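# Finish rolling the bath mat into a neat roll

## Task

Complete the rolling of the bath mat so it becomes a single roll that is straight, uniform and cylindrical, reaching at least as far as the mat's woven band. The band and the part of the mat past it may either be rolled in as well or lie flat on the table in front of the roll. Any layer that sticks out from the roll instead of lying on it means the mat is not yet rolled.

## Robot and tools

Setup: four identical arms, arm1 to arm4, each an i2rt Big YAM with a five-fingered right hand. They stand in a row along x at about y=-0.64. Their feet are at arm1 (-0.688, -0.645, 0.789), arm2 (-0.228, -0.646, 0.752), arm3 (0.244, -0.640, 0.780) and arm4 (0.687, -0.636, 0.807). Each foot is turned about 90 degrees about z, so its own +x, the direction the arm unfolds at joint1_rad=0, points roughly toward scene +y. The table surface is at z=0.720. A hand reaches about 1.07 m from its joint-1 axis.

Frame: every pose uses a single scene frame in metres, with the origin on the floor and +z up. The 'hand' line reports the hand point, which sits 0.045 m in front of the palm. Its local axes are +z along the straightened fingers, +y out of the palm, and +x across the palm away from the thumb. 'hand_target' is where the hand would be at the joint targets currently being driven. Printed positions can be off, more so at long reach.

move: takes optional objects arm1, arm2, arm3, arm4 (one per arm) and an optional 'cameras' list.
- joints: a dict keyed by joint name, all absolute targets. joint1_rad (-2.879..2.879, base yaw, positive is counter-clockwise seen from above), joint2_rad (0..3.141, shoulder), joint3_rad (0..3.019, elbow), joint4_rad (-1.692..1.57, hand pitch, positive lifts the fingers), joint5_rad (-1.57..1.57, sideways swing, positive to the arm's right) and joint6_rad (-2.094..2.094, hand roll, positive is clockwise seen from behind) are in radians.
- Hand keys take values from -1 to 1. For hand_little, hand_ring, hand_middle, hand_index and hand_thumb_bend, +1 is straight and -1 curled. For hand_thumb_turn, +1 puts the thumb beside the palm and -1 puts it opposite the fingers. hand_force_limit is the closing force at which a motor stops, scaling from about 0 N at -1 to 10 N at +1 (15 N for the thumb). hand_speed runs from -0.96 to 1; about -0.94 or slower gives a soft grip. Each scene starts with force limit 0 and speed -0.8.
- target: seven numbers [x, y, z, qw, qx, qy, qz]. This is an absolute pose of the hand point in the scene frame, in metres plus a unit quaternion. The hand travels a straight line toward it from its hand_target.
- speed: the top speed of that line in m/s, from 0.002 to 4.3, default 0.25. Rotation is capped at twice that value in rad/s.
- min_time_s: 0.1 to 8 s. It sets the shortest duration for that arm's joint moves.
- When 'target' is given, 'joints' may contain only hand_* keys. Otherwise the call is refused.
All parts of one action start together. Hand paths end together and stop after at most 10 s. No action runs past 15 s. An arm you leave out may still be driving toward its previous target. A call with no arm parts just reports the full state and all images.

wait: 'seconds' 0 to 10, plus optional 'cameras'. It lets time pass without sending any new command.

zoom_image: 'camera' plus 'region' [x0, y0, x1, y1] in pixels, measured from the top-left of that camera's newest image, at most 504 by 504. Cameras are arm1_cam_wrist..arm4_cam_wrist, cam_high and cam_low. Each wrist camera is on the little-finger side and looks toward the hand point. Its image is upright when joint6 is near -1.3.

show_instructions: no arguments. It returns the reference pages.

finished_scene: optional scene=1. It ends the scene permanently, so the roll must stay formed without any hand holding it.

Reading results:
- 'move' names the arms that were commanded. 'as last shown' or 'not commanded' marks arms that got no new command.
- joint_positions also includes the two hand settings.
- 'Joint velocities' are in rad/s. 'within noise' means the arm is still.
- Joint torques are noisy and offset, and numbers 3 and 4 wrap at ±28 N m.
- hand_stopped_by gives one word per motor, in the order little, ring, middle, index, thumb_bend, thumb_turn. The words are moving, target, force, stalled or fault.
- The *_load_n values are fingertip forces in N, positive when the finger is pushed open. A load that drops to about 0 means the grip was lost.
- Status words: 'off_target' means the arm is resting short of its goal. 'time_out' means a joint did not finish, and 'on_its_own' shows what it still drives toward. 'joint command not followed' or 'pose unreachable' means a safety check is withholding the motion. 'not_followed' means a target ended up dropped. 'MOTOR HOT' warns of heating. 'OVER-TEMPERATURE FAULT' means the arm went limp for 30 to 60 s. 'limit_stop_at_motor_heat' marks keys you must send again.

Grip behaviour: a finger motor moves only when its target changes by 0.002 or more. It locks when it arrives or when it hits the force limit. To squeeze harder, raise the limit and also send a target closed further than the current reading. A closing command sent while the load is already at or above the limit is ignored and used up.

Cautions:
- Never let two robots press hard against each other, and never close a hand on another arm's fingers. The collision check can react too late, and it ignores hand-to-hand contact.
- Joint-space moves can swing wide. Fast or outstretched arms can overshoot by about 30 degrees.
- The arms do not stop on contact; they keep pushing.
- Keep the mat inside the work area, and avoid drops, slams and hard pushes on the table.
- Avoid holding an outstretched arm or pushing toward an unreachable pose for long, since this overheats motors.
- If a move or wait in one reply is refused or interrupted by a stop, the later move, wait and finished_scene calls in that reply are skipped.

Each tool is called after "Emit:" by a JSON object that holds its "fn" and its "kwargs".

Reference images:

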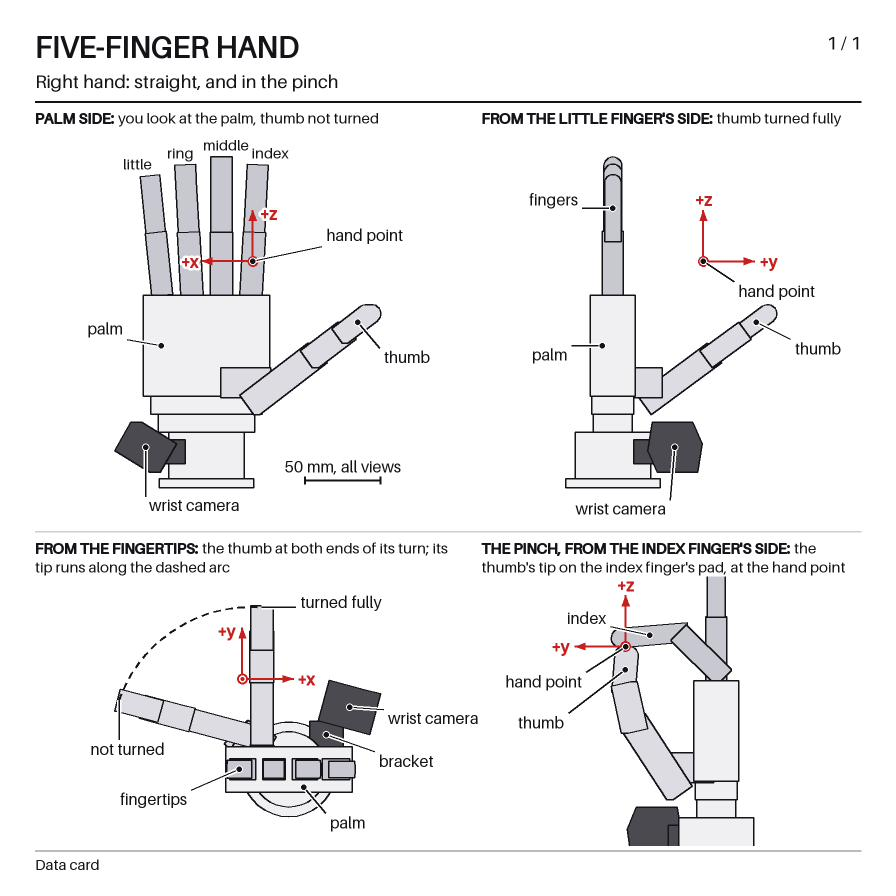

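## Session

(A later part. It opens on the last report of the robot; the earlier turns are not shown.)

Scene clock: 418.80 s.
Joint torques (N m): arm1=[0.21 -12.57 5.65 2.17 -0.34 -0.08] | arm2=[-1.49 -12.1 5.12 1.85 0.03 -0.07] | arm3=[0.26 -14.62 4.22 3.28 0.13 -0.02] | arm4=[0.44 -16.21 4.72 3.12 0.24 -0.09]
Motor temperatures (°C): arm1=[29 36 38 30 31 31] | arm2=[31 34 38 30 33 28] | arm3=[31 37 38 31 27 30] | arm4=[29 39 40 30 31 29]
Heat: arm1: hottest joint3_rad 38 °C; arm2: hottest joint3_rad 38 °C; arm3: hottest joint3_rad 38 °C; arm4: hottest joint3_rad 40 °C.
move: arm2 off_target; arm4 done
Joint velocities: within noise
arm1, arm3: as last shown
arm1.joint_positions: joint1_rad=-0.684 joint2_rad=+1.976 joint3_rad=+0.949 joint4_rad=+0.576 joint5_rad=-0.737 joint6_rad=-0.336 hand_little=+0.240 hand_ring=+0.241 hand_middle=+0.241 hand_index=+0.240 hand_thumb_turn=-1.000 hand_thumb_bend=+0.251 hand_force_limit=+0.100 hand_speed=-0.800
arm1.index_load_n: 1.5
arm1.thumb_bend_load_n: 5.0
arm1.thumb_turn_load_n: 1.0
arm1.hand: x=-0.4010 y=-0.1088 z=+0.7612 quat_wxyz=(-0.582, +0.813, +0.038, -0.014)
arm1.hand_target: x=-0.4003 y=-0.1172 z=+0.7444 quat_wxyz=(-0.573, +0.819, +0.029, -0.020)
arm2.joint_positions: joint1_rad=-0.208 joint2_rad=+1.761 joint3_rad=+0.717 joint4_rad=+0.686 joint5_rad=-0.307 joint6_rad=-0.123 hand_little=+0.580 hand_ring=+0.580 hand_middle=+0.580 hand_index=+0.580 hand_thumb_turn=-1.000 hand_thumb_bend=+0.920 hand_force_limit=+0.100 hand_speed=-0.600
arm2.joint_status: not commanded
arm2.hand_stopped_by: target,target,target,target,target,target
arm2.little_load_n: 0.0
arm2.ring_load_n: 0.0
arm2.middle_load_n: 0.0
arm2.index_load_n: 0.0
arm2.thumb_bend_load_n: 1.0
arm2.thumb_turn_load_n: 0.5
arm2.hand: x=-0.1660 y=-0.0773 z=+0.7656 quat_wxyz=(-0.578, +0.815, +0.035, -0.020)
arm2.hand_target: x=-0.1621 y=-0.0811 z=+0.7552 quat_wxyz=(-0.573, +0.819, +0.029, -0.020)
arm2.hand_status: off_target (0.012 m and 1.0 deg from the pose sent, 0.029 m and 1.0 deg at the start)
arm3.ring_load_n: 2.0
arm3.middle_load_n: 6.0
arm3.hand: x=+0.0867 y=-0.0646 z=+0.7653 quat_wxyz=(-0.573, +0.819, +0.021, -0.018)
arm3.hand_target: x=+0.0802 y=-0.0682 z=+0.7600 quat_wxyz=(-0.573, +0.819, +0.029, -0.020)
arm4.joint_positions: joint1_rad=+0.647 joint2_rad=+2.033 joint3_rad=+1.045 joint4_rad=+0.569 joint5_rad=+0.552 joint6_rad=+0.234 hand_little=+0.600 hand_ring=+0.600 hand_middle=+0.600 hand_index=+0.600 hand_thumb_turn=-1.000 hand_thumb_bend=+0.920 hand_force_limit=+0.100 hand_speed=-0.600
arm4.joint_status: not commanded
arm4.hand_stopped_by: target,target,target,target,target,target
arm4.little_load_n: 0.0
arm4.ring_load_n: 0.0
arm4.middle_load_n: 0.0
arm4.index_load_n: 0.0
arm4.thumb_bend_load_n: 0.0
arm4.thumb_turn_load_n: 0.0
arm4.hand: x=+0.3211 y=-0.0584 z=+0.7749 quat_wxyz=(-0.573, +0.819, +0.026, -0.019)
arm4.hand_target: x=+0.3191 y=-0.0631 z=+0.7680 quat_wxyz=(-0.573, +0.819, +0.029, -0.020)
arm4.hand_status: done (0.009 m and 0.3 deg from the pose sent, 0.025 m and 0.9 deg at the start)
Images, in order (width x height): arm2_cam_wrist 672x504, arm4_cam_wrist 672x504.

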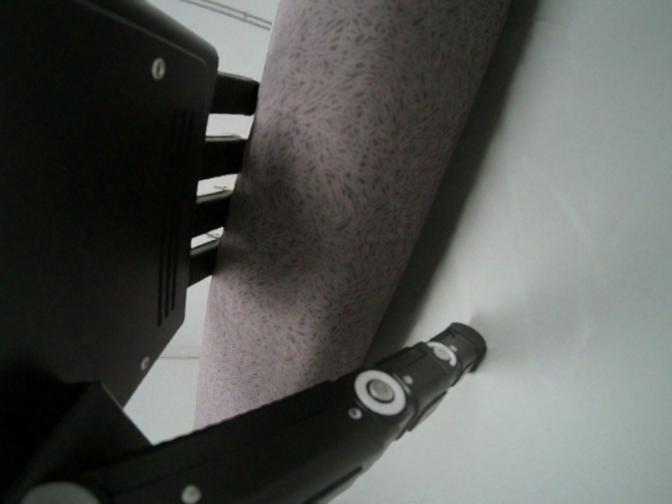

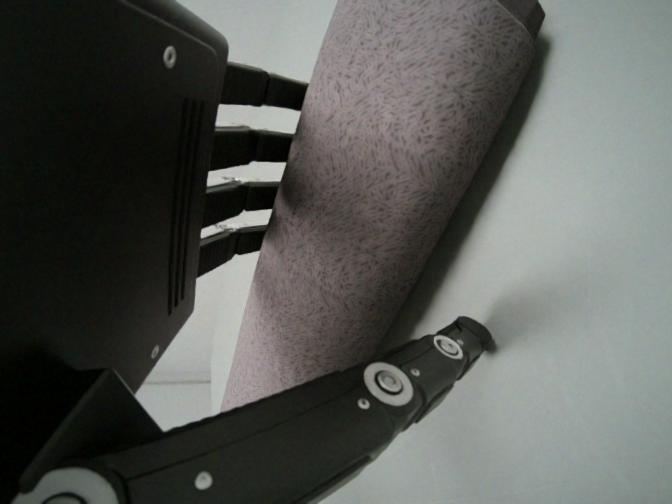

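Emit:
{"fn": "move", "kwargs": {"arm2": {"target": [-0.162, -0.079, 0.751, 0.5733, -0.8187, -0.0286, 0.0200], "speed": 0.08, "joints": {"hand_little": 0.42, "hand_ring": 0.42, "hand_middle": 0.42, "hand_index": 0.42, "hand_thumb_bend": 0.54, "hand_speed": -0.65}}, "arm4": {"target": [0.319, -0.061, 0.762, 0.5733, -0.8187, -0.0286, 0.0200], "speed": 0.08, "joints": {"hand_little": 0.42, "hand_ring": 0.42, "hand_middle": 0.42, "hand_index": 0.42, "hand_thumb_bend": 0.54, "hand_speed": -0.65}}, "cameras": ["arm2_cam_wrist", "arm4_cam_wrist"]}}

Emit:
{"fn": "move", "kwargs": {"arm2": {"joints": {"hand_little": 0.33, "hand_ring": 0.33, "hand_middle": 0.33, "hand_index": 0.33, "hand_thumb_bend": 0.38, "hand_speed": -0.72}}, "arm4": {"joints": {"hand_little": 0.33, "hand_ring": 0.33, "hand_middle": 0.33, "hand_index": 0.33, "hand_thumb_bend": 0.38, "hand_speed": -0.72}}, "cameras": ["arm2_cam_wrist", "arm4_cam_wrist"]}}

Emit:
{"fn": "move", "kwargs": {"arm2": {"joints": {"hand_little": 0.27, "hand_ring": 0.27, "hand_middle": 0.27, "hand_index": 0.27, "hand_thumb_bend": 0.28, "hand_speed": -0.8}}, "arm4": {"joints": {"hand_little": 0.27, "hand_ring": 0.27, "hand_middle": 0.27, "hand_index": 0.27, "hand_thumb_bend": 0.28, "hand_speed": -0.8}}, "cameras": ["arm2_cam_wrist", "arm4_cam_wrist", "cam_low", "cam_high"]}}

Scene clock: 420.67 s.
Joint torques (N m): arm1=[-0.03 -11.81 5.7 2.24 -0.36 -0.12] | arm2=[-0.5 -11.58 5.19 1.89 0.11 -0.04] | arm3=[0.32 -14.62 4.19 3.28 0.13 -0.01] | arm4=[-1.03 -15.21 4.78 2.81 0.07 -0.1]
Motor temperatures (°C): arm1=[29 36 38 30 31 31] | arm2=[31 34 38 30 33 28] | arm3=[31 37 37 31 27 30] | arm4=[29 39 40 30 31 29]
Heat: arm1: hottest joint3_rad 38 °C; arm2: hottest joint3_rad 38 °C; arm3: hottest joint2_rad 37 °C; arm4: hottest joint3_rad 40 °C.
move: arm2 off_target; arm4 off_target
Joint velocities: within noise
arm1, arm3: as last shown
arm1.thumb_turn_load_n: 1.5
arm2.joint_positions: joint1_rad=-0.208 joint2_rad=+1.775 joint3_rad=+0.717 joint4_rad=+0.705 joint5_rad=-0.307 joint6_rad=-0.122 hand_little=+0.420 hand_ring=+0.420 hand_middle=+0.420 hand_index=+0.420 hand_thumb_turn=-1.000 hand_thumb_bend=+0.540 hand_force_limit=+0.100 hand_speed=-0.650
arm2.joint_status: all done
arm2.hand_stopped_by: target,target,target,target,target,target
arm2.little_load_n: 0.5
arm2.ring_load_n: 0.5
arm2.middle_load_n: 0.0
arm2.index_load_n: 0.5
arm2.thumb_bend_load_n: 0.0
arm2.thumb_turn_load_n: 0.0
arm2.hand: x=-0.1657 y=-0.0762 z=+0.7618 quat_wxyz=(-0.580, +0.813, +0.035, -0.020)
arm2.hand_target: x=-0.1621 y=-0.0792 z=+0.7511 quat_wxyz=(-0.573, +0.819, +0.029, -0.020)
arm2.hand_status: off_target (0.012 m and 1.2 deg from the pose sent, 0.015 m and 1.0 deg at the start)
arm3.little_load_n: 0.0
arm3.ring_load_n: 1.5
arm3.thumb_bend_load_n: 5.0
arm3.thumb_turn_load_n: 1.5
arm3.hand_target: x=+0.0802 y=-0.0682 z=+0.7601 quat_wxyz=(-0.573, +0.819, +0.029, -0.020)
arm4.joint_positions: joint1_rad=+0.647 joint2_rad=+2.039 joint3_rad=+1.045 joint4_rad=+0.585 joint5_rad=+0.553 joint6_rad=+0.234 hand_little=+0.420 hand_ring=+0.420 hand_middle=+0.420 hand_index=+0.420 hand_thumb_turn=-1.000 hand_thumb_bend=+0.541 hand_force_limit=+0.100 hand_speed=-0.650
arm4.joint_status: all done
arm4.hand_stopped_by: target,target,target,target,target,target
arm4.little_load_n: 0.0
arm4.ring_load_n: 0.0
arm4.middle_load_n: 0.0
arm4.index_load_n: 0.5
arm4.thumb_bend_load_n: 1.0
arm4.thumb_turn_load_n: 0.0
arm4.hand: x=+0.3202 y=-0.0572 z=+0.7747 quat_wxyz=(-0.576, +0.816, +0.024, -0.021)
arm4.hand_target: x=+0.3192 y=-0.0612 z=+0.7622 quat_wxyz=(-0.573, +0.819, +0.029, -0.020)
arm4.hand_status: off_target (0.013 m and 0.7 deg from the pose sent, 0.013 m and 0.3 deg at the start)
Images, in order (width x height): arm2_cam_wrist 672x504, arm4_cam_wrist 672x504.

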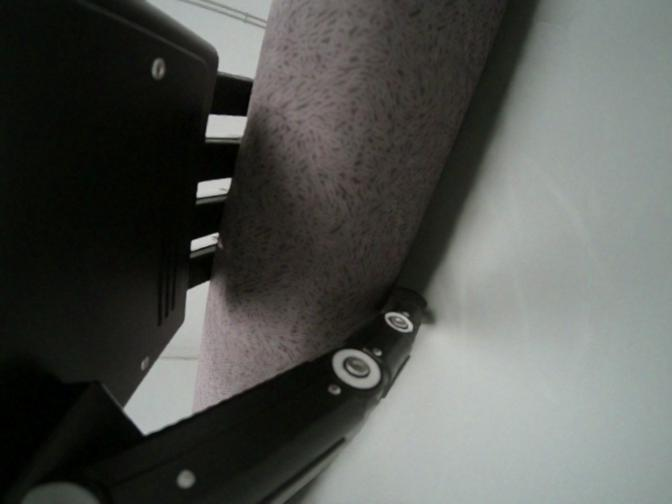

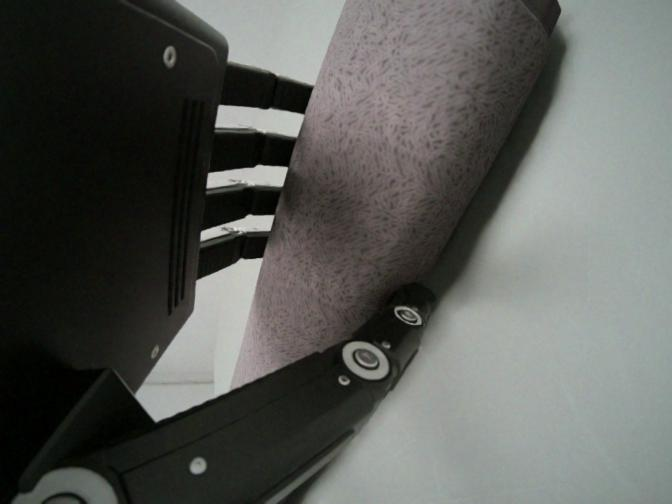

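Scene clock: 421.57 s.
Joint torques (N m): arm1=[-0.32 -12.22 5.81 2.36 -0.37 -0.15] | arm2=[-0.97 -11.69 5.35 1.37 0.03 -0.02] | arm3=[0.32 -14.74 4.23 3.28 0.13 -0.01] | arm4=[-0.09 -15.33 4.92 2.76 0.12 -0.08]
Motor temperatures (°C): arm1=[29 36 38 30 31 31] | arm2=[31 34 38 30 33 28] | arm3=[31 37 37 31 27 30] | arm4=[29 39 40 30 31 29]
Heat: arm1: hottest joint3_rad 38 °C; arm2: hottest joint3_rad 38 °C; arm3: hottest joint2_rad 37 °C; arm4: hottest joint3_rad 40 °C.
move: arm2 done; arm4 done
Joint velocities: within noise
arm1, arm3: as last shown
arm1.joint_positions: joint1_rad=-0.684 joint2_rad=+1.976 joint3_rad=+0.949 joint4_rad=+0.576 joint5_rad=-0.738 joint6_rad=-0.336 hand_little=+0.240 hand_ring=+0.241 hand_middle=+0.241 hand_index=+0.240 hand_thumb_turn=-1.000 hand_thumb_bend=+0.251 hand_force_limit=+0.100 hand_speed=-0.800
arm1.thumb_bend_load_n: 4.5
arm1.thumb_turn_load_n: 1.0
arm1.hand: x=-0.4011 y=-0.1088 z=+0.7612 quat_wxyz=(-0.582, +0.812, +0.038, -0.015)
arm2.joint_positions: joint1_rad=-0.208 joint2_rad=+1.776 joint3_rad=+0.717 joint4_rad=+0.710 joint5_rad=-0.307 joint6_rad=-0.122 hand_little=+0.330 hand_ring=+0.330 hand_middle=+0.330 hand_index=+0.330 hand_thumb_turn=-1.000 hand_thumb_bend=+0.381 hand_force_limit=+0.100 hand_speed=-0.720
arm2.joint_status: all done
arm2.hand_stopped_by: target,target,target,target,target,target
arm2.little_load_n: 1.0
arm2.ring_load_n: 0.0
arm2.middle_load_n: 1.0
arm2.index_load_n: 0.0
arm2.thumb_bend_load_n: 1.0
arm2.thumb_turn_load_n: 0.0
arm2.hand: x=-0.1656 y=-0.0757 z=+0.7624 quat_wxyz=(-0.582, +0.812, +0.035, -0.019)
arm2.hand_target: x=-0.1621 y=-0.0792 z=+0.7511 quat_wxyz=(-0.573, +0.819, +0.029, -0.020)
arm2.hand_status: not commanded
arm3.little_load_n: 0.5
arm3.middle_load_n: 5.5
arm3.index_load_n: 0.5
arm3.thumb_bend_load_n: 4.5
arm3.thumb_turn_load_n: 1.0
arm4.joint_positions: joint1_rad=+0.647 joint2_rad=+2.039 joint3_rad=+1.045 joint4_rad=+0.587 joint5_rad=+0.553 joint6_rad=+0.234 hand_little=+0.330 hand_ring=+0.330 hand_middle=+0.330 hand_index=+0.331 hand_thumb_turn=-1.000 hand_thumb_bend=+0.382 hand_force_limit=+0.100 hand_speed=-0.720
arm4.joint_status: all done
arm4.hand_stopped_by: target,target,target,target,target,target
arm4.little_load_n: 0.0
arm4.ring_load_n: 0.0
arm4.middle_load_n: 1.0
arm4.index_load_n: 2.0
arm4.thumb_bend_load_n: 1.5
arm4.thumb_turn_load_n: 0.0
arm4.hand: x=+0.3200 y=-0.0570 z=+0.7751 quat_wxyz=(-0.577, +0.816, +0.024, -0.022)
arm4.hand_target: x=+0.3192 y=-0.0612 z=+0.7622 quat_wxyz=(-0.573, +0.819, +0.029, -0.020)
arm4.hand_status: not commanded
Images, in order (width x height): arm2_cam_wrist 672x504, arm4_cam_wrist 672x504.

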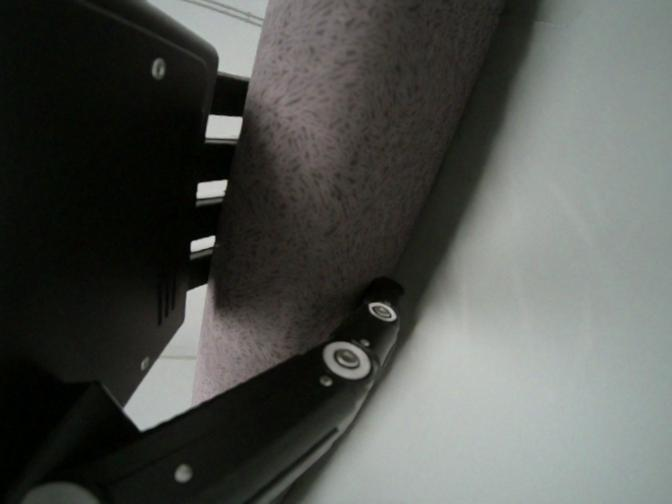

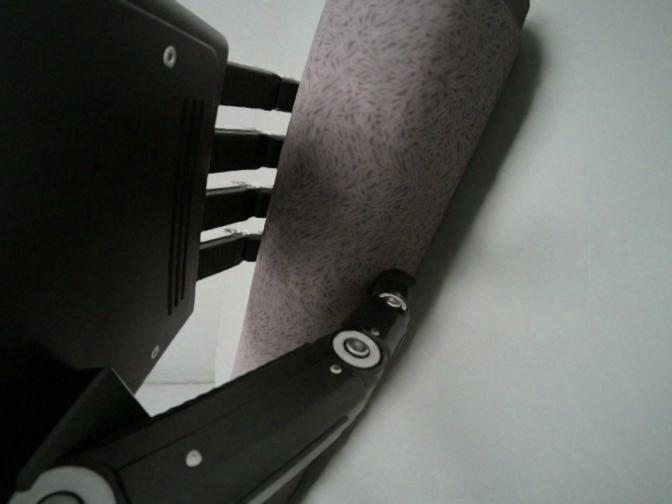

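Scene clock: 422.40 s.
Joint torques (N m): arm1=[0.5 -12.34 5.82 2.37 -0.41 -0.12] | arm2=[-1.67 -11.69 5.34 1.31 0.05 0.03] | arm3=[0.26 -14.68 4.22 3.26 0.13 -0.01] | arm4=[-0.38 -14.97 4.92 2.61 0.11 -0.11]
Motor temperatures (°C): arm1=[29 36 38 30 31 31] | arm2=[31 34 38 30 33 28] | arm3=[31 37 37 31 27 30] | arm4=[29 39 40 30 31 29]
Heat: arm1: hottest joint3_rad 38 °C; arm2: hottest joint3_rad 38 °C; arm3: hottest joint2_rad 37 °C; arm4: hottest joint3_rad 40 °C.
move: arm2 done; arm4 done
Joint velocities: within noise
arm1, arm3: as last shown
arm1.ring_load_n: 1.0
arm1.index_load_n: 2.0
arm1.thumb_turn_load_n: 1.5
arm1.hand: x=-0.4011 y=-0.1088 z=+0.7613 quat_wxyz=(-0.582, +0.812, +0.038, -0.015)
arm1.hand_target: x=-0.4004 y=-0.1172 z=+0.7444 quat_wxyz=(-0.573, +0.819, +0.029, -0.020)
arm2.joint_positions: joint1_rad=-0.208 joint2_rad=+1.776 joint3_rad=+0.717 joint4_rad=+0.713 joint5_rad=-0.307 joint6_rad=-0.122 hand_little=+0.270 hand_ring=+0.270 hand_middle=+0.272 hand_index=+0.270 hand_thumb_turn=-1.000 hand_thumb_bend=+0.282 hand_force_limit=+0.100 hand_speed=-0.800
arm2.joint_status: all done
arm2.hand_stopped_by: target,target,force,target,target,target
arm2.little_load_n: 1.0
arm2.ring_load_n: 0.5
arm2.middle_load_n: 5.5
arm2.index_load_n: 0.5
arm2.thumb_bend_load_n: 2.5
arm2.thumb_turn_load_n: 0.0
arm2.hand: x=-0.1655 y=-0.0752 z=+0.7631 quat_wxyz=(-0.583, +0.811, +0.036, -0.019)
arm2.hand_target: x=-0.1621 y=-0.0792 z=+0.7511 quat_wxyz=(-0.573, +0.819, +0.029, -0.020)
arm2.hand_status: not commanded
arm3.ring_load_n: 1.0
arm3.middle_load_n: 4.5
arm3.thumb_bend_load_n: 3.5
arm3.thumb_turn_load_n: 0.5
arm4.joint_positions: joint1_rad=+0.647 joint2_rad=+2.039 joint3_rad=+1.045 joint4_rad=+0.591 joint5_rad=+0.553 joint6_rad=+0.234 hand_little=+0.270 hand_ring=+0.270 hand_middle=+0.271 hand_index=+0.271 hand_thumb_turn=-1.000 hand_thumb_bend=+0.283 hand_force_limit=+0.100 hand_speed=-0.800
arm4.joint_status: all done
arm4.hand_stopped_by: target,target,target,target,target,target
arm4.little_load_n: 0.0
arm4.ring_load_n: 0.0
arm4.middle_load_n: 3.5
arm4.index_load_n: 2.5
arm4.thumb_bend_load_n: 4.5
arm4.thumb_turn_load_n: 0.0
arm4.hand: x=+0.3197 y=-0.0565 z=+0.7761 quat_wxyz=(-0.579, +0.815, +0.023, -0.023)
arm4.hand_target: x=+0.3193 y=-0.0612 z=+0.7622 quat_wxyz=(-0.573, +0.819, +0.029, -0.020)
arm4.hand_status: not commanded
pictures: arm2_cam_wrist, arm4_cam_wrist, cam_high, cam_low
Images, in order (width x height): arm2_cam_wrist 672x504, arm4_cam_wrist 672x504, cam_high 672x504, cam_low 672x504.

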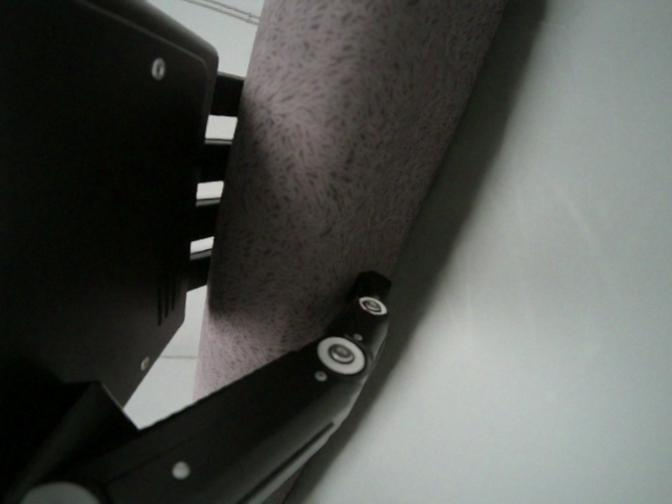

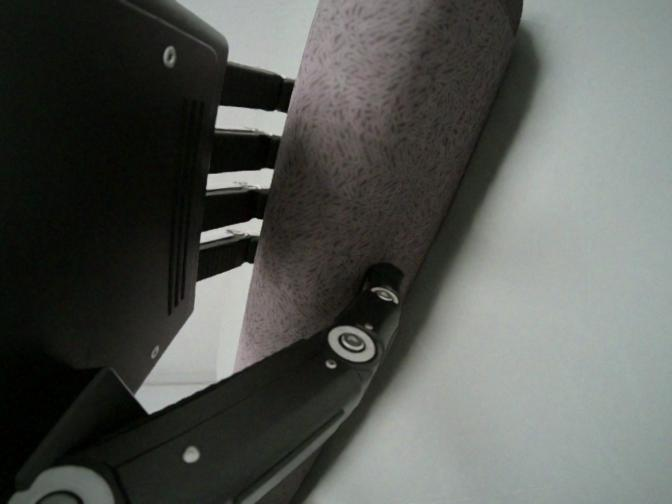

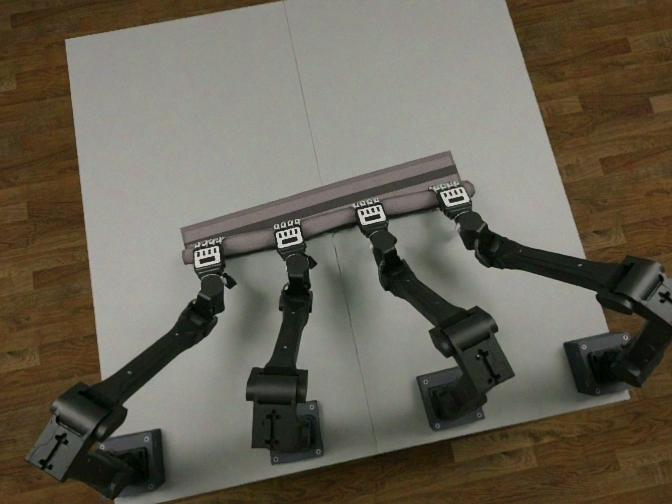

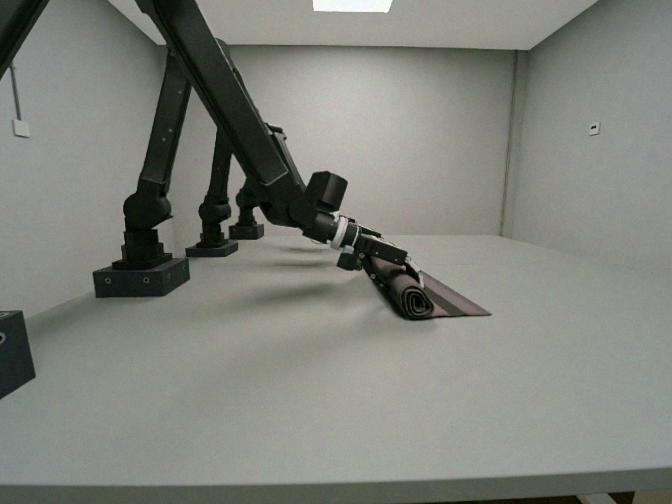

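Emit:
{"fn": "zoom_image", "kwargs": {"camera": "cam_high", "region": [160, 110, 500, 280]}}

Emit:
{"fn": "zoom_image", "kwargs": {"camera": "cam_low", "region": [340, 220, 600, 340]}}

Scaled by 1.482 from the camera's image (finer frame: 960x720).

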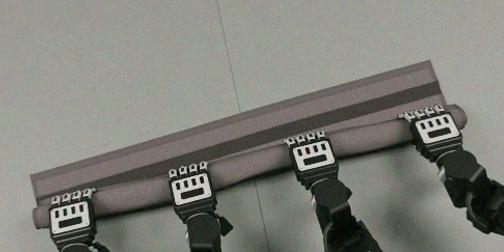

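Scaled by 1.938 from the camera's image (finer frame: 960x720).

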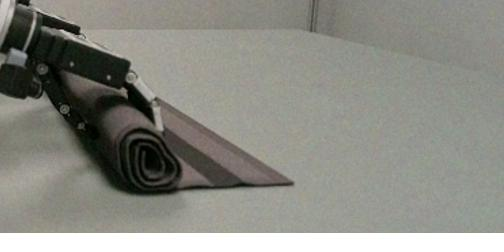

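Emit:
{"fn": "move", "kwargs": {"arm2": {"joints": {"hand_little": 0.24, "hand_ring": 0.24, "hand_middle": 0.25, "hand_index": 0.24, "hand_thumb_bend": 0.24, "hand_speed": -0.8}}, "arm4": {"joints": {"hand_little": 0.24, "hand_ring": 0.24, "hand_middle": 0.25, "hand_index": 0.24, "hand_thumb_bend": 0.25, "hand_speed": -0.8}}}}

Emit:
{"fn": "move", "kwargs": {"arm1": {"target": [-0.400, -0.091, 0.772, 0.4381, -0.8983, -0.0314, 0.0153], "speed": 0.08}, "arm2": {"target": [-0.161, -0.068, 0.768, 0.4144, -0.9094, -0.0318, 0.0145], "speed": 0.08}, "arm3": {"target": [0.084, -0.049, 0.773, 0.3744, -0.9266, -0.0324, 0.0131], "speed": 0.08}, "arm4": {"target": [0.319, -0.034, 0.781, 0.3582, -0.9330, -0.0326, 0.0125], "speed": 0.08}, "cameras": ["cam_low", "arm4_cam_wrist"]}}

Scene clock: 425.10 s.
Joint torques (N m): arm1=[-0.38 -12.22 5.74 2.51 -0.4 -0.02] | arm2=[-1.73 -12.34 5.38 1.07 0.09 0.01] | arm3=[0.32 -14.68 4.22 3.29 0.13 -0.01] | arm4=[-0.15 -14.8 4.88 2.59 0.1 -0.13]
Motor temperatures (°C): arm1=[29 36 38 30 31 31] | arm2=[31 34 38 30 33 28] | arm3=[31 37 37 31 27 30] | arm4=[29 39 40 30 31 29]
Heat: arm1: hottest joint3_rad 38 °C; arm2: hottest joint3_rad 38 °C; arm3: hottest joint2_rad 37 °C; arm4: hottest joint3_rad 40 °C.
move: arm2 off_target; arm4 done
Joint velocities: within noise
arm1.joint_positions: joint1_rad=-0.684 joint2_rad=+1.976 joint3_rad=+0.949 joint4_rad=+0.576 joint5_rad=-0.738 joint6_rad=-0.336 hand_little=+0.240 hand_ring=+0.241 hand_middle=+0.241 hand_index=+0.240 hand_thumb_turn=-1.000 hand_thumb_bend=+0.251 hand_force_limit=+0.100 hand_speed=-0.800
arm1.joint_status: not commanded
arm1.hand_stopped_by: target,target,target,target,target,target
arm1.little_load_n: 0.0
arm1.ring_load_n: 1.5
arm1.middle_load_n: 2.5
arm1.index_load_n: 1.5
arm1.thumb_bend_load_n: 4.5
arm1.thumb_turn_load_n: 1.5
arm1.hand: x=-0.4011 y=-0.1088 z=+0.7613 quat_wxyz=(-0.582, +0.812, +0.038, -0.015)
arm1.hand_target: x=-0.4004 y=-0.1172 z=+0.7444 quat_wxyz=(-0.573, +0.819, +0.029, -0.020)
arm1.hand_status: not commanded
arm2.joint_positions: joint1_rad=-0.208 joint2_rad=+1.776 joint3_rad=+0.717 joint4_rad=+0.713 joint5_rad=-0.307 joint6_rad=-0.122 hand_little=+0.240 hand_ring=+0.241 hand_middle=+0.272 hand_index=+0.241 hand_thumb_turn=-1.000 hand_thumb_bend=+0.244 hand_force_limit=+0.100 hand_speed=-0.800
arm2.joint_status: hand_middle off_target (ended at +0.272, target +0.250); the others done
arm2.hand_stopped_by: target,target,force,target,target,target
arm2.little_load_n: 0.5
arm2.ring_load_n: 2.0
arm2.middle_load_n: 3.5
arm2.index_load_n: 3.0
arm2.thumb_bend_load_n: 4.5
arm2.thumb_turn_load_n: 0.0
arm2.hand: x=-0.1655 y=-0.0752 z=+0.7631 quat_wxyz=(-0.583, +0.811, +0.036, -0.019)
arm2.hand_target: x=-0.1621 y=-0.0792 z=+0.7511 quat_wxyz=(-0.573, +0.819, +0.029, -0.020)
arm2.hand_status: not commanded
arm3.joint_positions: joint1_rad=+0.240 joint2_rad=+1.849 joint3_rad=+0.744 joint4_rad=+0.748 joint5_rad=+0.205 joint6_rad=+0.082 hand_little=+0.250 hand_ring=+0.250 hand_middle=+0.252 hand_index=+0.251 hand_thumb_turn=-1.000 hand_thumb_bend=+0.271 hand_force_limit=+0.100 hand_speed=-0.800
arm3.joint_status: not commanded
arm3.hand_stopped_by: target,target,force,target,force,target
arm3.little_load_n: 0.5
arm3.ring_load_n: 1.0
arm3.middle_load_n: 4.0
arm3.index_load_n: 1.0
arm3.thumb_bend_load_n: 3.5
arm3.thumb_turn_load_n: 0.5
arm3.hand: x=+0.0867 y=-0.0646 z=+0.7653 quat_wxyz=(-0.573, +0.819, +0.021, -0.018)
arm3.hand_target: x=+0.0801 y=-0.0682 z=+0.7601 quat_wxyz=(-0.573, +0.819, +0.029, -0.020)
arm3.hand_status: not commanded
arm4.joint_positions: joint1_rad=+0.647 joint2_rad=+2.039 joint3_rad=+1.045 joint4_rad=+0.592 joint5_rad=+0.553 joint6_rad=+0.234 hand_little=+0.240 hand_ring=+0.240 hand_middle=+0.251 hand_index=+0.241 hand_thumb_turn=-1.000 hand_thumb_bend=+0.255 hand_force_limit=+0.100 hand_speed=-0.800
arm4.joint_status: all done
arm4.hand_stopped_by: target,target,target,target,target,target
arm4.little_load_n: 0.0
arm4.ring_load_n: 1.0
arm4.middle_load_n: 4.0
arm4.index_load_n: 4.0
arm4.thumb_bend_load_n: 6.0
arm4.thumb_turn_load_n: 0.0
arm4.hand: x=+0.3196 y=-0.0563 z=+0.7764 quat_wxyz=(-0.579, +0.815, +0.023, -0.023)
arm4.hand_target: x=+0.3193 y=-0.0612 z=+0.7622 quat_wxyz=(-0.573, +0.819, +0.028, -0.020)
arm4.hand_status: not commanded
pictures: none

Scene clock: 428.87 s.
Joint torques (N m): arm1=[2.9 -15.03 10.25 1.37 -0.16 -0.13] | arm2=[-1.61 -13.22 8.98 0.4 0.44 -0.15] | arm3=[-1.38 -15.44 9.05 1.33 -0.12 0.24] | arm4=[-0.85 -16.15 9.89 1.02 0.01 -0.07]
Motor temperatures (°C): arm1=[29 36 38 30 31 31] | arm2=[31 34 38 30 33 28] | arm3=[31 37 37 31 27 30] | arm4=[29 38 40 30 31 29]
Heat: arm1: hottest joint3_rad 38 °C; arm2: hottest joint3_rad 38 °C; arm3: hottest joint2_rad 37 °C; arm4: hottest joint3_rad 40 °C.
move: arm1 done; arm2 done; arm3 off_target; arm4 off_target
Joint velocities: within noise
arm1.joint_positions: joint1_rad=-0.612 joint2_rad=+1.914 joint3_rad=+1.150 joint4_rad=-0.035 joint5_rad=-0.544 joint6_rad=-0.479 hand_little=+0.240 hand_ring=+0.241 hand_middle=+0.241 hand_index=+0.240 hand_thumb_turn=-1.000 hand_thumb_bend=+0.251 hand_force_limit=+0.100 hand_speed=-0.800
arm1.joint_status: not commanded
arm1.hand_stopped_by: target,target,target,target,target,target
arm1.little_load_n: 0.5
arm1.ring_load_n: 1.5
arm1.middle_load_n: 2.0
arm1.index_load_n: 1.5
arm1.thumb_bend_load_n: 4.5
arm1.thumb_turn_load_n: 0.5
arm1.hand: x=-0.4010 y=-0.0991 z=+0.7695 quat_wxyz=(-0.439, +0.898, +0.027, -0.017)
arm1.hand_target: x=-0.4000 y=-0.0911 z=+0.7723 quat_wxyz=(-0.438, +0.898, +0.031, -0.015)
arm1.hand_status: done (0.009 m and 0.6 deg from the pose sent, 0.021 m and 19.2 deg at the start)
arm2.joint_positions: joint1_rad=-0.173 joint2_rad=+1.713 joint3_rad=+0.973 joint4_rad=+0.021 joint5_rad=-0.223 joint6_rad=-0.179 hand_little=+0.240 hand_ring=+0.241 hand_middle=+0.272 hand_index=+0.241 hand_thumb_turn=-1.000 hand_thumb_bend=+0.244 hand_force_limit=+0.100 hand_speed=-0.800
arm2.joint_status: not commanded
arm2.hand_stopped_by: target,target,force,target,target,target
arm2.little_load_n: 0.5
arm2.ring_load_n: 1.5
arm2.middle_load_n: 1.5
arm2.index_load_n: 2.0
arm2.thumb_bend_load_n: 4.0
arm2.thumb_turn_load_n: 0.0
arm2.hand: x=-0.1650 y=-0.0687 z=+0.7731 quat_wxyz=(-0.424, +0.905, +0.029, -0.020)
arm2.hand_target: x=-0.1611 y=-0.0681 z=+0.7681 quat_wxyz=(-0.415, +0.909, +0.032, -0.015)
arm2.hand_status: done (0.007 m and 1.5 deg from the pose sent, 0.010 m and 22.4 deg at the start)
arm3.joint_positions: joint1_rad=+0.211 joint2_rad=+1.789 joint3_rad=+1.053 joint4_rad=-0.063 joint5_rad=+0.126 joint6_rad=+0.105 hand_little=+0.250 hand_ring=+0.250 hand_middle=+0.252 hand_index=+0.251 hand_thumb_turn=-1.000 hand_thumb_bend=+0.271 hand_force_limit=+0.100 hand_speed=-0.800
arm3.joint_status: not commanded
arm3.hand_stopped_by: target,target,force,target,force,target
arm3.little_load_n: 0.0
arm3.ring_load_n: 0.5
arm3.middle_load_n: 5.5
arm3.index_load_n: 1.5
arm3.thumb_bend_load_n: 3.5
arm3.thumb_turn_load_n: 1.0
arm3.hand: x=+0.0857 y=-0.0594 z=+0.7746 quat_wxyz=(-0.380, +0.924, +0.041, -0.009)
arm3.hand_target: x=+0.0842 y=-0.0493 z=+0.7730 quat_wxyz=(-0.375, +0.926, +0.032, -0.013)
arm3.hand_status: off_target (0.011 m and 1.3 deg from the pose sent, 0.018 m and 26.0 deg at the start)
arm4.joint_positions: joint1_rad=+0.560 joint2_rad=+2.019 joint3_rad=+1.402 joint4_rad=-0.270 joint5_rad=+0.324 joint6_rad=+0.386 hand_little=+0.240 hand_ring=+0.240 hand_middle=+0.251 hand_index=+0.241 hand_thumb_turn=-1.000 hand_thumb_bend=+0.255 hand_force_limit=+0.100 hand_speed=-0.800
arm4.joint_status: not commanded
arm4.hand_stopped_by: target,target,target,target,target,target
arm4.little_load_n: 0.0
arm4.ring_load_n: 0.5
arm4.middle_load_n: 3.0
arm4.index_load_n: 3.0
arm4.thumb_bend_load_n: 6.0
arm4.thumb_turn_load_n: 0.0
arm4.hand: x=+0.3200 y=-0.0423 z=+0.7892 quat_wxyz=(-0.366, +0.930, +0.033, -0.016)
arm4.hand_target: x=+0.3192 y=-0.0345 z=+0.7810 quat_wxyz=(-0.359, +0.933, +0.033, -0.013)
arm4.hand_status: off_target (0.012 m and 1.0 deg from the pose sent, 0.023 m and 28.8 deg at the start)
pictures: arm4_cam_wrist, cam_low
Images, in order (width x height): arm4_cam_wrist 672x504, cam_low 672x504.

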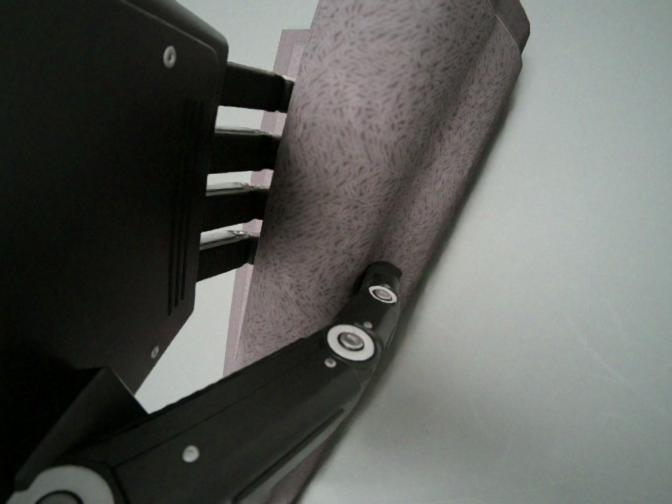

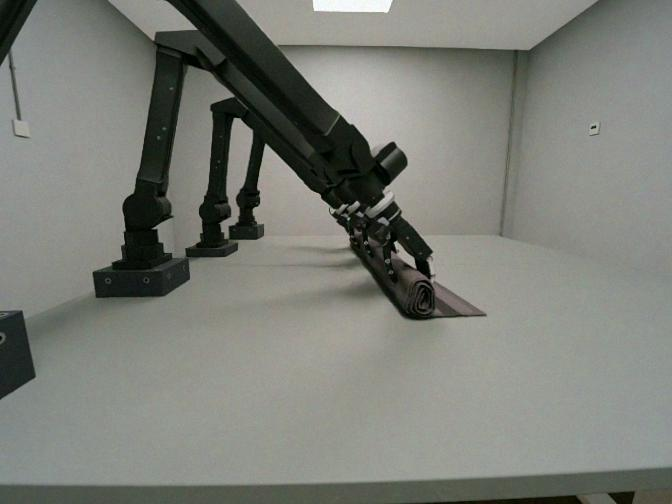

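Emit:
{"fn": "move", "kwargs": {"arm1": {"target": [-0.400, -0.087, 0.777, 0.3500, -0.9361, -0.0327, 0.0122], "speed": 0.08}, "arm2": {"target": [-0.161, -0.064, 0.773, 0.3088, -0.9505, -0.0332, 0.0108], "speed": 0.08}, "arm3": {"target": [0.084, -0.043, 0.780, 0.2333, -0.9717, -0.0339, 0.0082], "speed": 0.08}, "arm4": {"target": [0.319, -0.029, 0.786, 0.1994, -0.9793, -0.0342, 0.0070], "speed": 0.08}, "cameras": ["cam_low"]}}

Emit:
{"fn": "move", "kwargs": {"arm1": {"target": [-0.400, -0.084, 0.779, 0.2586, -0.9653, -0.0337, 0.0090], "speed": 0.08}, "arm2": {"target": [-0.161, -0.060, 0.774, 0.2078, -0.9775, -0.0341, 0.0073], "speed": 0.08}, "arm3": {"target": [0.084, -0.037, 0.785, 0.0871, -0.9956, -0.0348, 0.0030], "speed": 0.08}, "arm4": {"target": [0.319, -0.024, 0.788, 0.0349, -0.9988, -0.0349, 0.0012], "speed": 0.08}, "cameras": ["all"]}}

Scene clock: 432.03 s.
Joint torques (N m): arm1=[2.49 -14.33 11.86 1.32 -0.25 -0.13] | arm2=[-0.03 -13.63 10.21 0.73 0.42 -0.15] | arm3=[-1.49 -17.9 9.87 0.94 -0.08 0.23] | arm4=[-1.38 -18.43 10.33 0.47 0.02 -0.05]
Motor temperatures (°C): arm1=[29 36 39 30 31 31] | arm2=[31 34 38 30 33 28] | arm3=[31 37 38 30 27 30] | arm4=[29 38 40 30 31 29]
Heat: arm1: hottest joint3_rad 39 °C; arm2: hottest joint3_rad 38 °C; arm3: hottest joint3_rad 38 °C; arm4: hottest joint3_rad 40 °C.
move: arm1 off_target; arm2 done; arm3 off_target; arm4 off_target
Joint velocities: within noise
arm1.joint_positions: joint1_rad=-0.571 joint2_rad=+1.927 joint3_rad=+1.289 joint4_rad=-0.337 joint5_rad=-0.420 joint6_rad=-0.529 hand_little=+0.240 hand_ring=+0.241 hand_middle=+0.241 hand_index=+0.240 hand_thumb_turn=-1.000 hand_thumb_bend=+0.251 hand_force_limit=+0.100 hand_speed=-0.800
arm1.joint_status: not commanded
arm1.hand_stopped_by: target,target,target,target,target,target
arm1.little_load_n: 1.0
arm1.ring_load_n: 1.5
arm1.middle_load_n: 1.5
arm1.index_load_n: 0.5
arm1.thumb_bend_load_n: 3.0
arm1.thumb_turn_load_n: 0.0
arm1.hand: x=-0.4022 y=-0.1003 z=+0.7759 quat_wxyz=(-0.349, +0.937, +0.026, -0.014)
arm1.hand_target: x=-0.4003 y=-0.0875 z=+0.7770 quat_wxyz=(-0.350, +0.936, +0.032, -0.012)
arm1.hand_status: off_target (0.014 m and 0.9 deg from the pose sent, 0.014 m and 11.2 deg at the start)
arm2.joint_positions: joint1_rad=-0.150 joint2_rad=+1.762 joint3_rad=+1.171 joint4_rad=-0.355 joint5_rad=-0.162 joint6_rad=-0.200 hand_little=+0.240 hand_ring=+0.241 hand_middle=+0.272 hand_index=+0.241 hand_thumb_turn=-1.000 hand_thumb_bend=+0.244 hand_force_limit=+0.100 hand_speed=-0.800
arm2.joint_status: not commanded
arm2.hand_stopped_by: target,target,force,target,target,target
arm2.little_load_n: 0.5
arm2.ring_load_n: 1.5
arm2.middle_load_n: 1.0
arm2.index_load_n: 1.5
arm2.thumb_bend_load_n: 3.5
arm2.thumb_turn_load_n: 0.5
arm2.hand: x=-0.1655 y=-0.0689 z=+0.7790 quat_wxyz=(-0.317, +0.948, +0.029, -0.017)
arm2.hand_target: x=-0.1610 y=-0.0643 z=+0.7729 quat_wxyz=(-0.309, +0.950, +0.033, -0.011)
arm2.hand_status: done (0.009 m and 1.4 deg from the pose sent, 0.006 m and 14.3 deg at the start)
arm3.joint_positions: joint1_rad=+0.193 joint2_rad=+1.899 joint3_rad=+1.346 joint4_rad=-0.547 joint5_rad=+0.075 joint6_rad=+0.119 hand_little=+0.250 hand_ring=+0.250 hand_middle=+0.252 hand_index=+0.251 hand_thumb_turn=-1.000 hand_thumb_bend=+0.271 hand_force_limit=+0.100 hand_speed=-0.800
arm3.joint_status: not commanded
arm3.hand_stopped_by: target,target,force,target,force,target
arm3.little_load_n: 0.5
arm3.ring_load_n: 0.5
arm3.middle_load_n: 4.5
arm3.index_load_n: 1.0
arm3.thumb_bend_load_n: 3.5
arm3.thumb_turn_load_n: 0.5
arm3.hand: x=+0.0848 y=-0.0552 z=+0.7796 quat_wxyz=(-0.236, +0.971, +0.044, -0.005)
arm3.hand_target: x=+0.0841 y=-0.0434 z=+0.7801 quat_wxyz=(-0.234, +0.972, +0.034, -0.008)
arm3.hand_status: off_target (0.012 m and 1.3 deg from the pose sent, 0.017 m and 17.7 deg at the start)
arm4.joint_positions: joint1_rad=+0.510 joint2_rad=+2.165 joint3_rad=+1.760 joint4_rad=-0.787 joint5_rad=+0.167 joint6_rad=+0.417 hand_little=+0.240 hand_ring=+0.240 hand_middle=+0.251 hand_index=+0.241 hand_thumb_turn=-1.000 hand_thumb_bend=+0.255 hand_force_limit=+0.100 hand_speed=-0.800
arm4.joint_status: not commanded
arm4.hand_stopped_by: target,target,target,target,target,target
arm4.little_load_n: 0.5
arm4.ring_load_n: 1.0
arm4.middle_load_n: 2.5
arm4.index_load_n: 2.5
arm4.thumb_bend_load_n: 5.5
arm4.thumb_turn_load_n: 0.0
arm4.hand: x=+0.3191 y=-0.0366 z=+0.7941 quat_wxyz=(-0.207, +0.978, +0.037, -0.011)
arm4.hand_target: x=+0.3192 y=-0.0294 z=+0.7859 quat_wxyz=(-0.200, +0.979, +0.034, -0.007)
arm4.hand_status: off_target (0.011 m and 1.0 deg from the pose sent, 0.014 m and 19.9 deg at the start)
Images, in order (width x height): cam_low 672x504.

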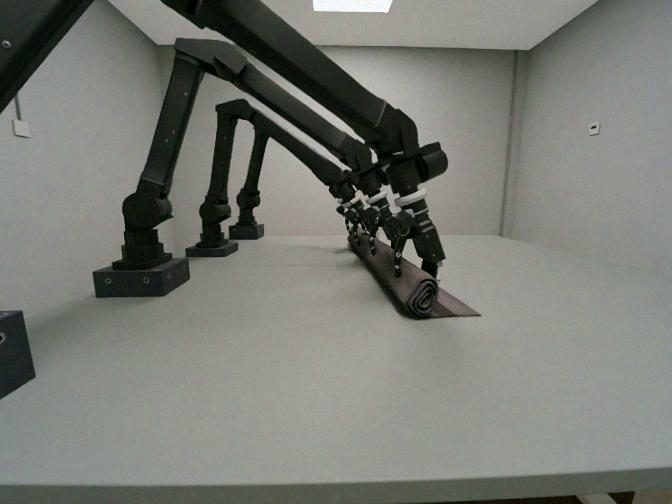

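Scene clock: 434.93 s.
Joint torques (N m): arm1=[1.44 -15.09 12.33 0.98 -0.14 -0.12] | arm2=[-0.79 -15.33 10.5 0.16 0.41 -0.13] | arm3=[-1.55 -21.36 10.39 0.43 -0.04 0.19] | arm4=[-1.2 -21.01 10.86 -0.1 -0.11 -0.19]
Motor temperatures (°C): arm1=[29 36 39 30 31 31] | arm2=[31 34 38 30 33 28] | arm3=[31 37 38 30 27 30] | arm4=[29 38 40 30 31 29]
Heat: arm1: hottest joint3_rad 39 °C; arm2: hottest joint3_rad 38 °C; arm3: hottest joint3_rad 38 °C; arm4: hottest joint3_rad 40 °C.
move: arm1 off_target; arm2 done; arm3 off_target; arm4 done
Joint velocities: within noise
arm1.joint_positions: joint1_rad=-0.531 joint2_rad=+1.991 joint3_rad=+1.458 joint4_rad=-0.605 joint5_rad=-0.301 joint6_rad=-0.553 hand_little=+0.240 hand_ring=+0.241 hand_middle=+0.241 hand_index=+0.240 hand_thumb_turn=-1.000 hand_thumb_bend=+0.251 hand_force_limit=+0.100 hand_speed=-0.800
arm1.joint_status: not commanded
arm1.hand_stopped_by: target,target,target,target,target,target
arm1.little_load_n: 1.0
arm1.ring_load_n: 1.5
arm1.middle_load_n: 1.5
arm1.index_load_n: 0.5
arm1.thumb_bend_load_n: 2.5
arm1.thumb_turn_load_n: 0.0
arm1.hand: x=-0.4020 y=-0.0974 z=+0.7779 quat_wxyz=(-0.257, +0.966, +0.026, -0.012)
arm1.hand_target: x=-0.4003 y=-0.0845 z=+0.7789 quat_wxyz=(-0.259, +0.965, +0.033, -0.009)
arm1.hand_status: off_target (0.014 m and 0.9 deg from the pose sent, 0.017 m and 10.9 deg at the start)
arm2.joint_positions: joint1_rad=-0.130 joint2_rad=+1.866 joint3_rad=+1.380 joint4_rad=-0.668 joint5_rad=-0.105 joint6_rad=-0.210 hand_little=+0.240 hand_ring=+0.241 hand_middle=+0.271 hand_index=+0.241 hand_thumb_turn=-1.000 hand_thumb_bend=+0.244 hand_force_limit=+0.100 hand_speed=-0.800
arm2.joint_status: not commanded
arm2.hand_stopped_by: target,target,force,target,target,target
arm2.little_load_n: 1.0
arm2.ring_load_n: 0.0
arm2.middle_load_n: 0.0
arm2.index_load_n: 0.5
arm2.thumb_bend_load_n: 2.0
arm2.thumb_turn_load_n: 0.5
arm2.hand: x=-0.1653 y=-0.0658 z=+0.7796 quat_wxyz=(-0.214, +0.976, +0.030, -0.013)
arm2.hand_target: x=-0.1610 y=-0.0602 z=+0.7741 quat_wxyz=(-0.208, +0.977, +0.034, -0.007)
arm2.hand_status: done (0.009 m and 1.1 deg from the pose sent, 0.011 m and 13.1 deg at the start)
arm3.joint_positions: joint1_rad=+0.178 joint2_rad=+2.093 joint3_rad=+1.690 joint4_rad=-1.004 joint5_rad=+0.028 joint6_rad=+0.122 hand_little=+0.250 hand_ring=+0.250 hand_middle=+0.252 hand_index=+0.251 hand_thumb_turn=-1.000 hand_thumb_bend=+0.271 hand_force_limit=+0.100 hand_speed=-0.800
arm3.joint_status: not commanded
arm3.hand_stopped_by: target,target,force,target,force,target
arm3.little_load_n: 1.0
arm3.ring_load_n: 1.0
arm3.middle_load_n: 3.5
arm3.index_load_n: 1.0
arm3.thumb_bend_load_n: 3.5
arm3.thumb_turn_load_n: 0.0
arm3.hand: x=+0.0841 y=-0.0512 z=+0.7802 quat_wxyz=(-0.083, +0.996, +0.044, +0.000)
arm3.hand_target: x=+0.0841 y=-0.0376 z=+0.7849 quat_wxyz=(-0.088, +0.996, +0.035, -0.003)
arm3.hand_status: off_target (0.015 m and 1.2 deg from the pose sent, 0.019 m and 17.3 deg at the start)
arm4.joint_positions: joint1_rad=+0.467 joint2_rad=+2.443 joint3_rad=+2.267 joint4_rad=-1.331 joint5_rad=+0.024 joint6_rad=+0.415 hand_little=+0.240 hand_ring=+0.240 hand_middle=+0.251 hand_index=+0.241 hand_thumb_turn=-1.000 hand_thumb_bend=+0.255 hand_force_limit=+0.100 hand_speed=-0.800
arm4.joint_status: not commanded
arm4.hand_stopped_by: target,target,target,target,target,target
arm4.little_load_n: 0.5
arm4.ring_load_n: 1.0
arm4.middle_load_n: 1.5
arm4.index_load_n: 2.0
arm4.thumb_bend_load_n: 5.5
arm4.thumb_turn_load_n: -0.5
arm4.hand: x=+0.3189 y=-0.0319 z=+0.7923 quat_wxyz=(-0.036, +0.999, +0.032, -0.002)
arm4.hand_target: x=+0.3193 y=-0.0242 z=+0.7881 quat_wxyz=(-0.036, +0.999, +0.035, -0.002)
arm4.hand_status: done (0.009 m and 0.3 deg from the pose sent, 0.014 m and 19.9 deg at the start)
pictures: arm1_cam_wrist, arm2_cam_wrist, arm3_cam_wrist, arm4_cam_wrist, cam_high, cam_low
Images, in order (width x height): arm1_cam_wrist 672x504, arm2_cam_wrist 672x504, arm3_cam_wrist 672x504, arm4_cam_wrist 672x504, cam_high 672x504, cam_low 672x504.

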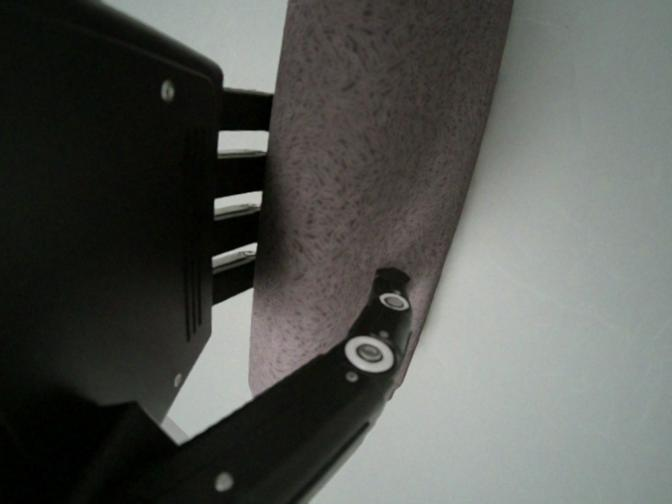

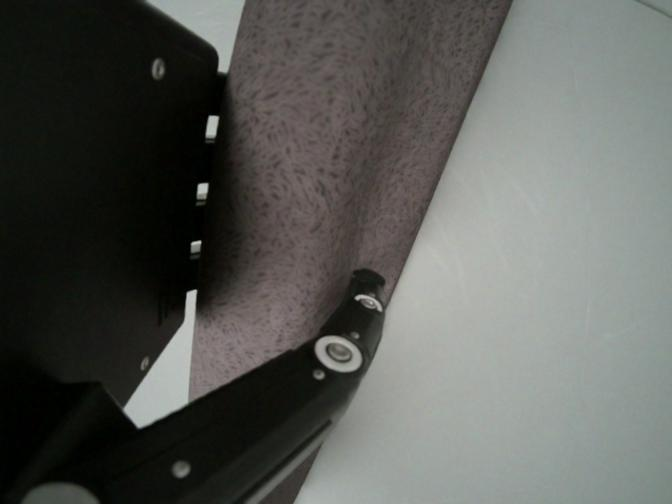

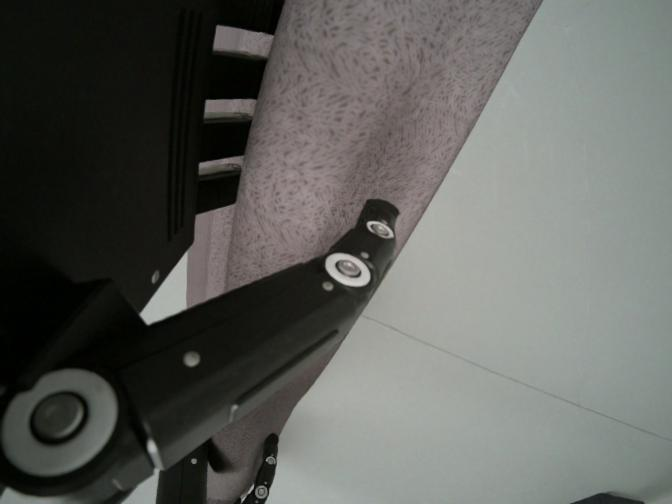

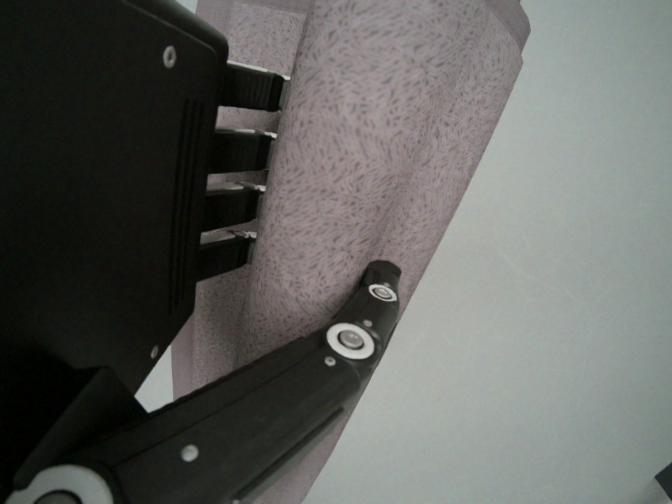

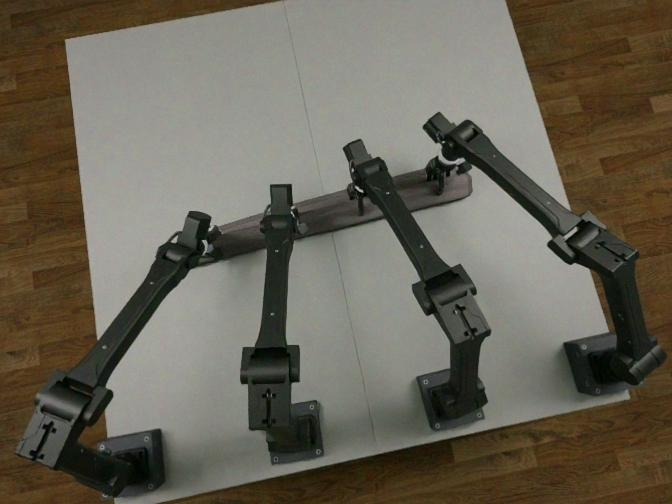

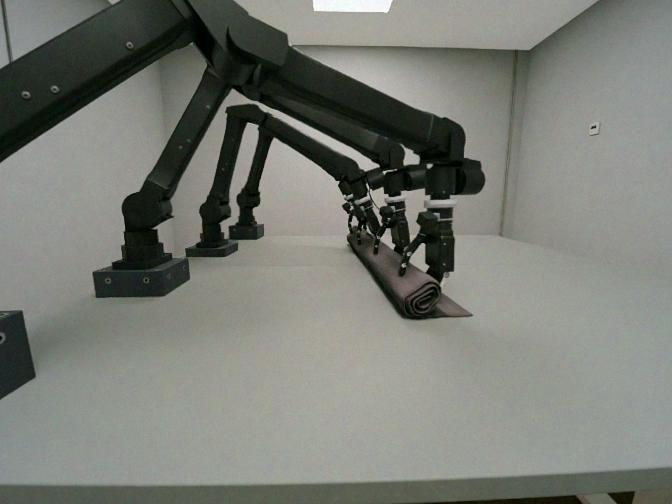

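Emit:
{"fn": "zoom_image", "kwargs": {"camera": "cam_low", "region": [340, 220, 600, 340]}}

Emit:
{"fn": "zoom_image", "kwargs": {"camera": "cam_high", "region": [160, 110, 500, 280]}}

Scaled by 1.938 from the camera's image (finer frame: 960x720).

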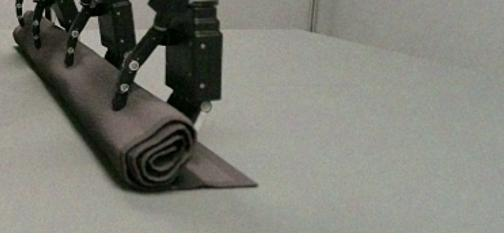

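Scaled by 1.482 from the camera's image (finer frame: 960x720).

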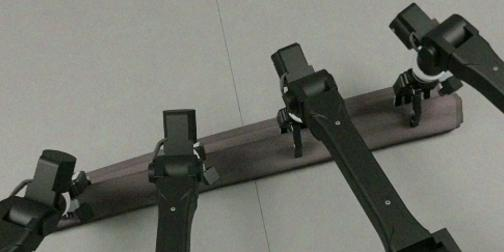

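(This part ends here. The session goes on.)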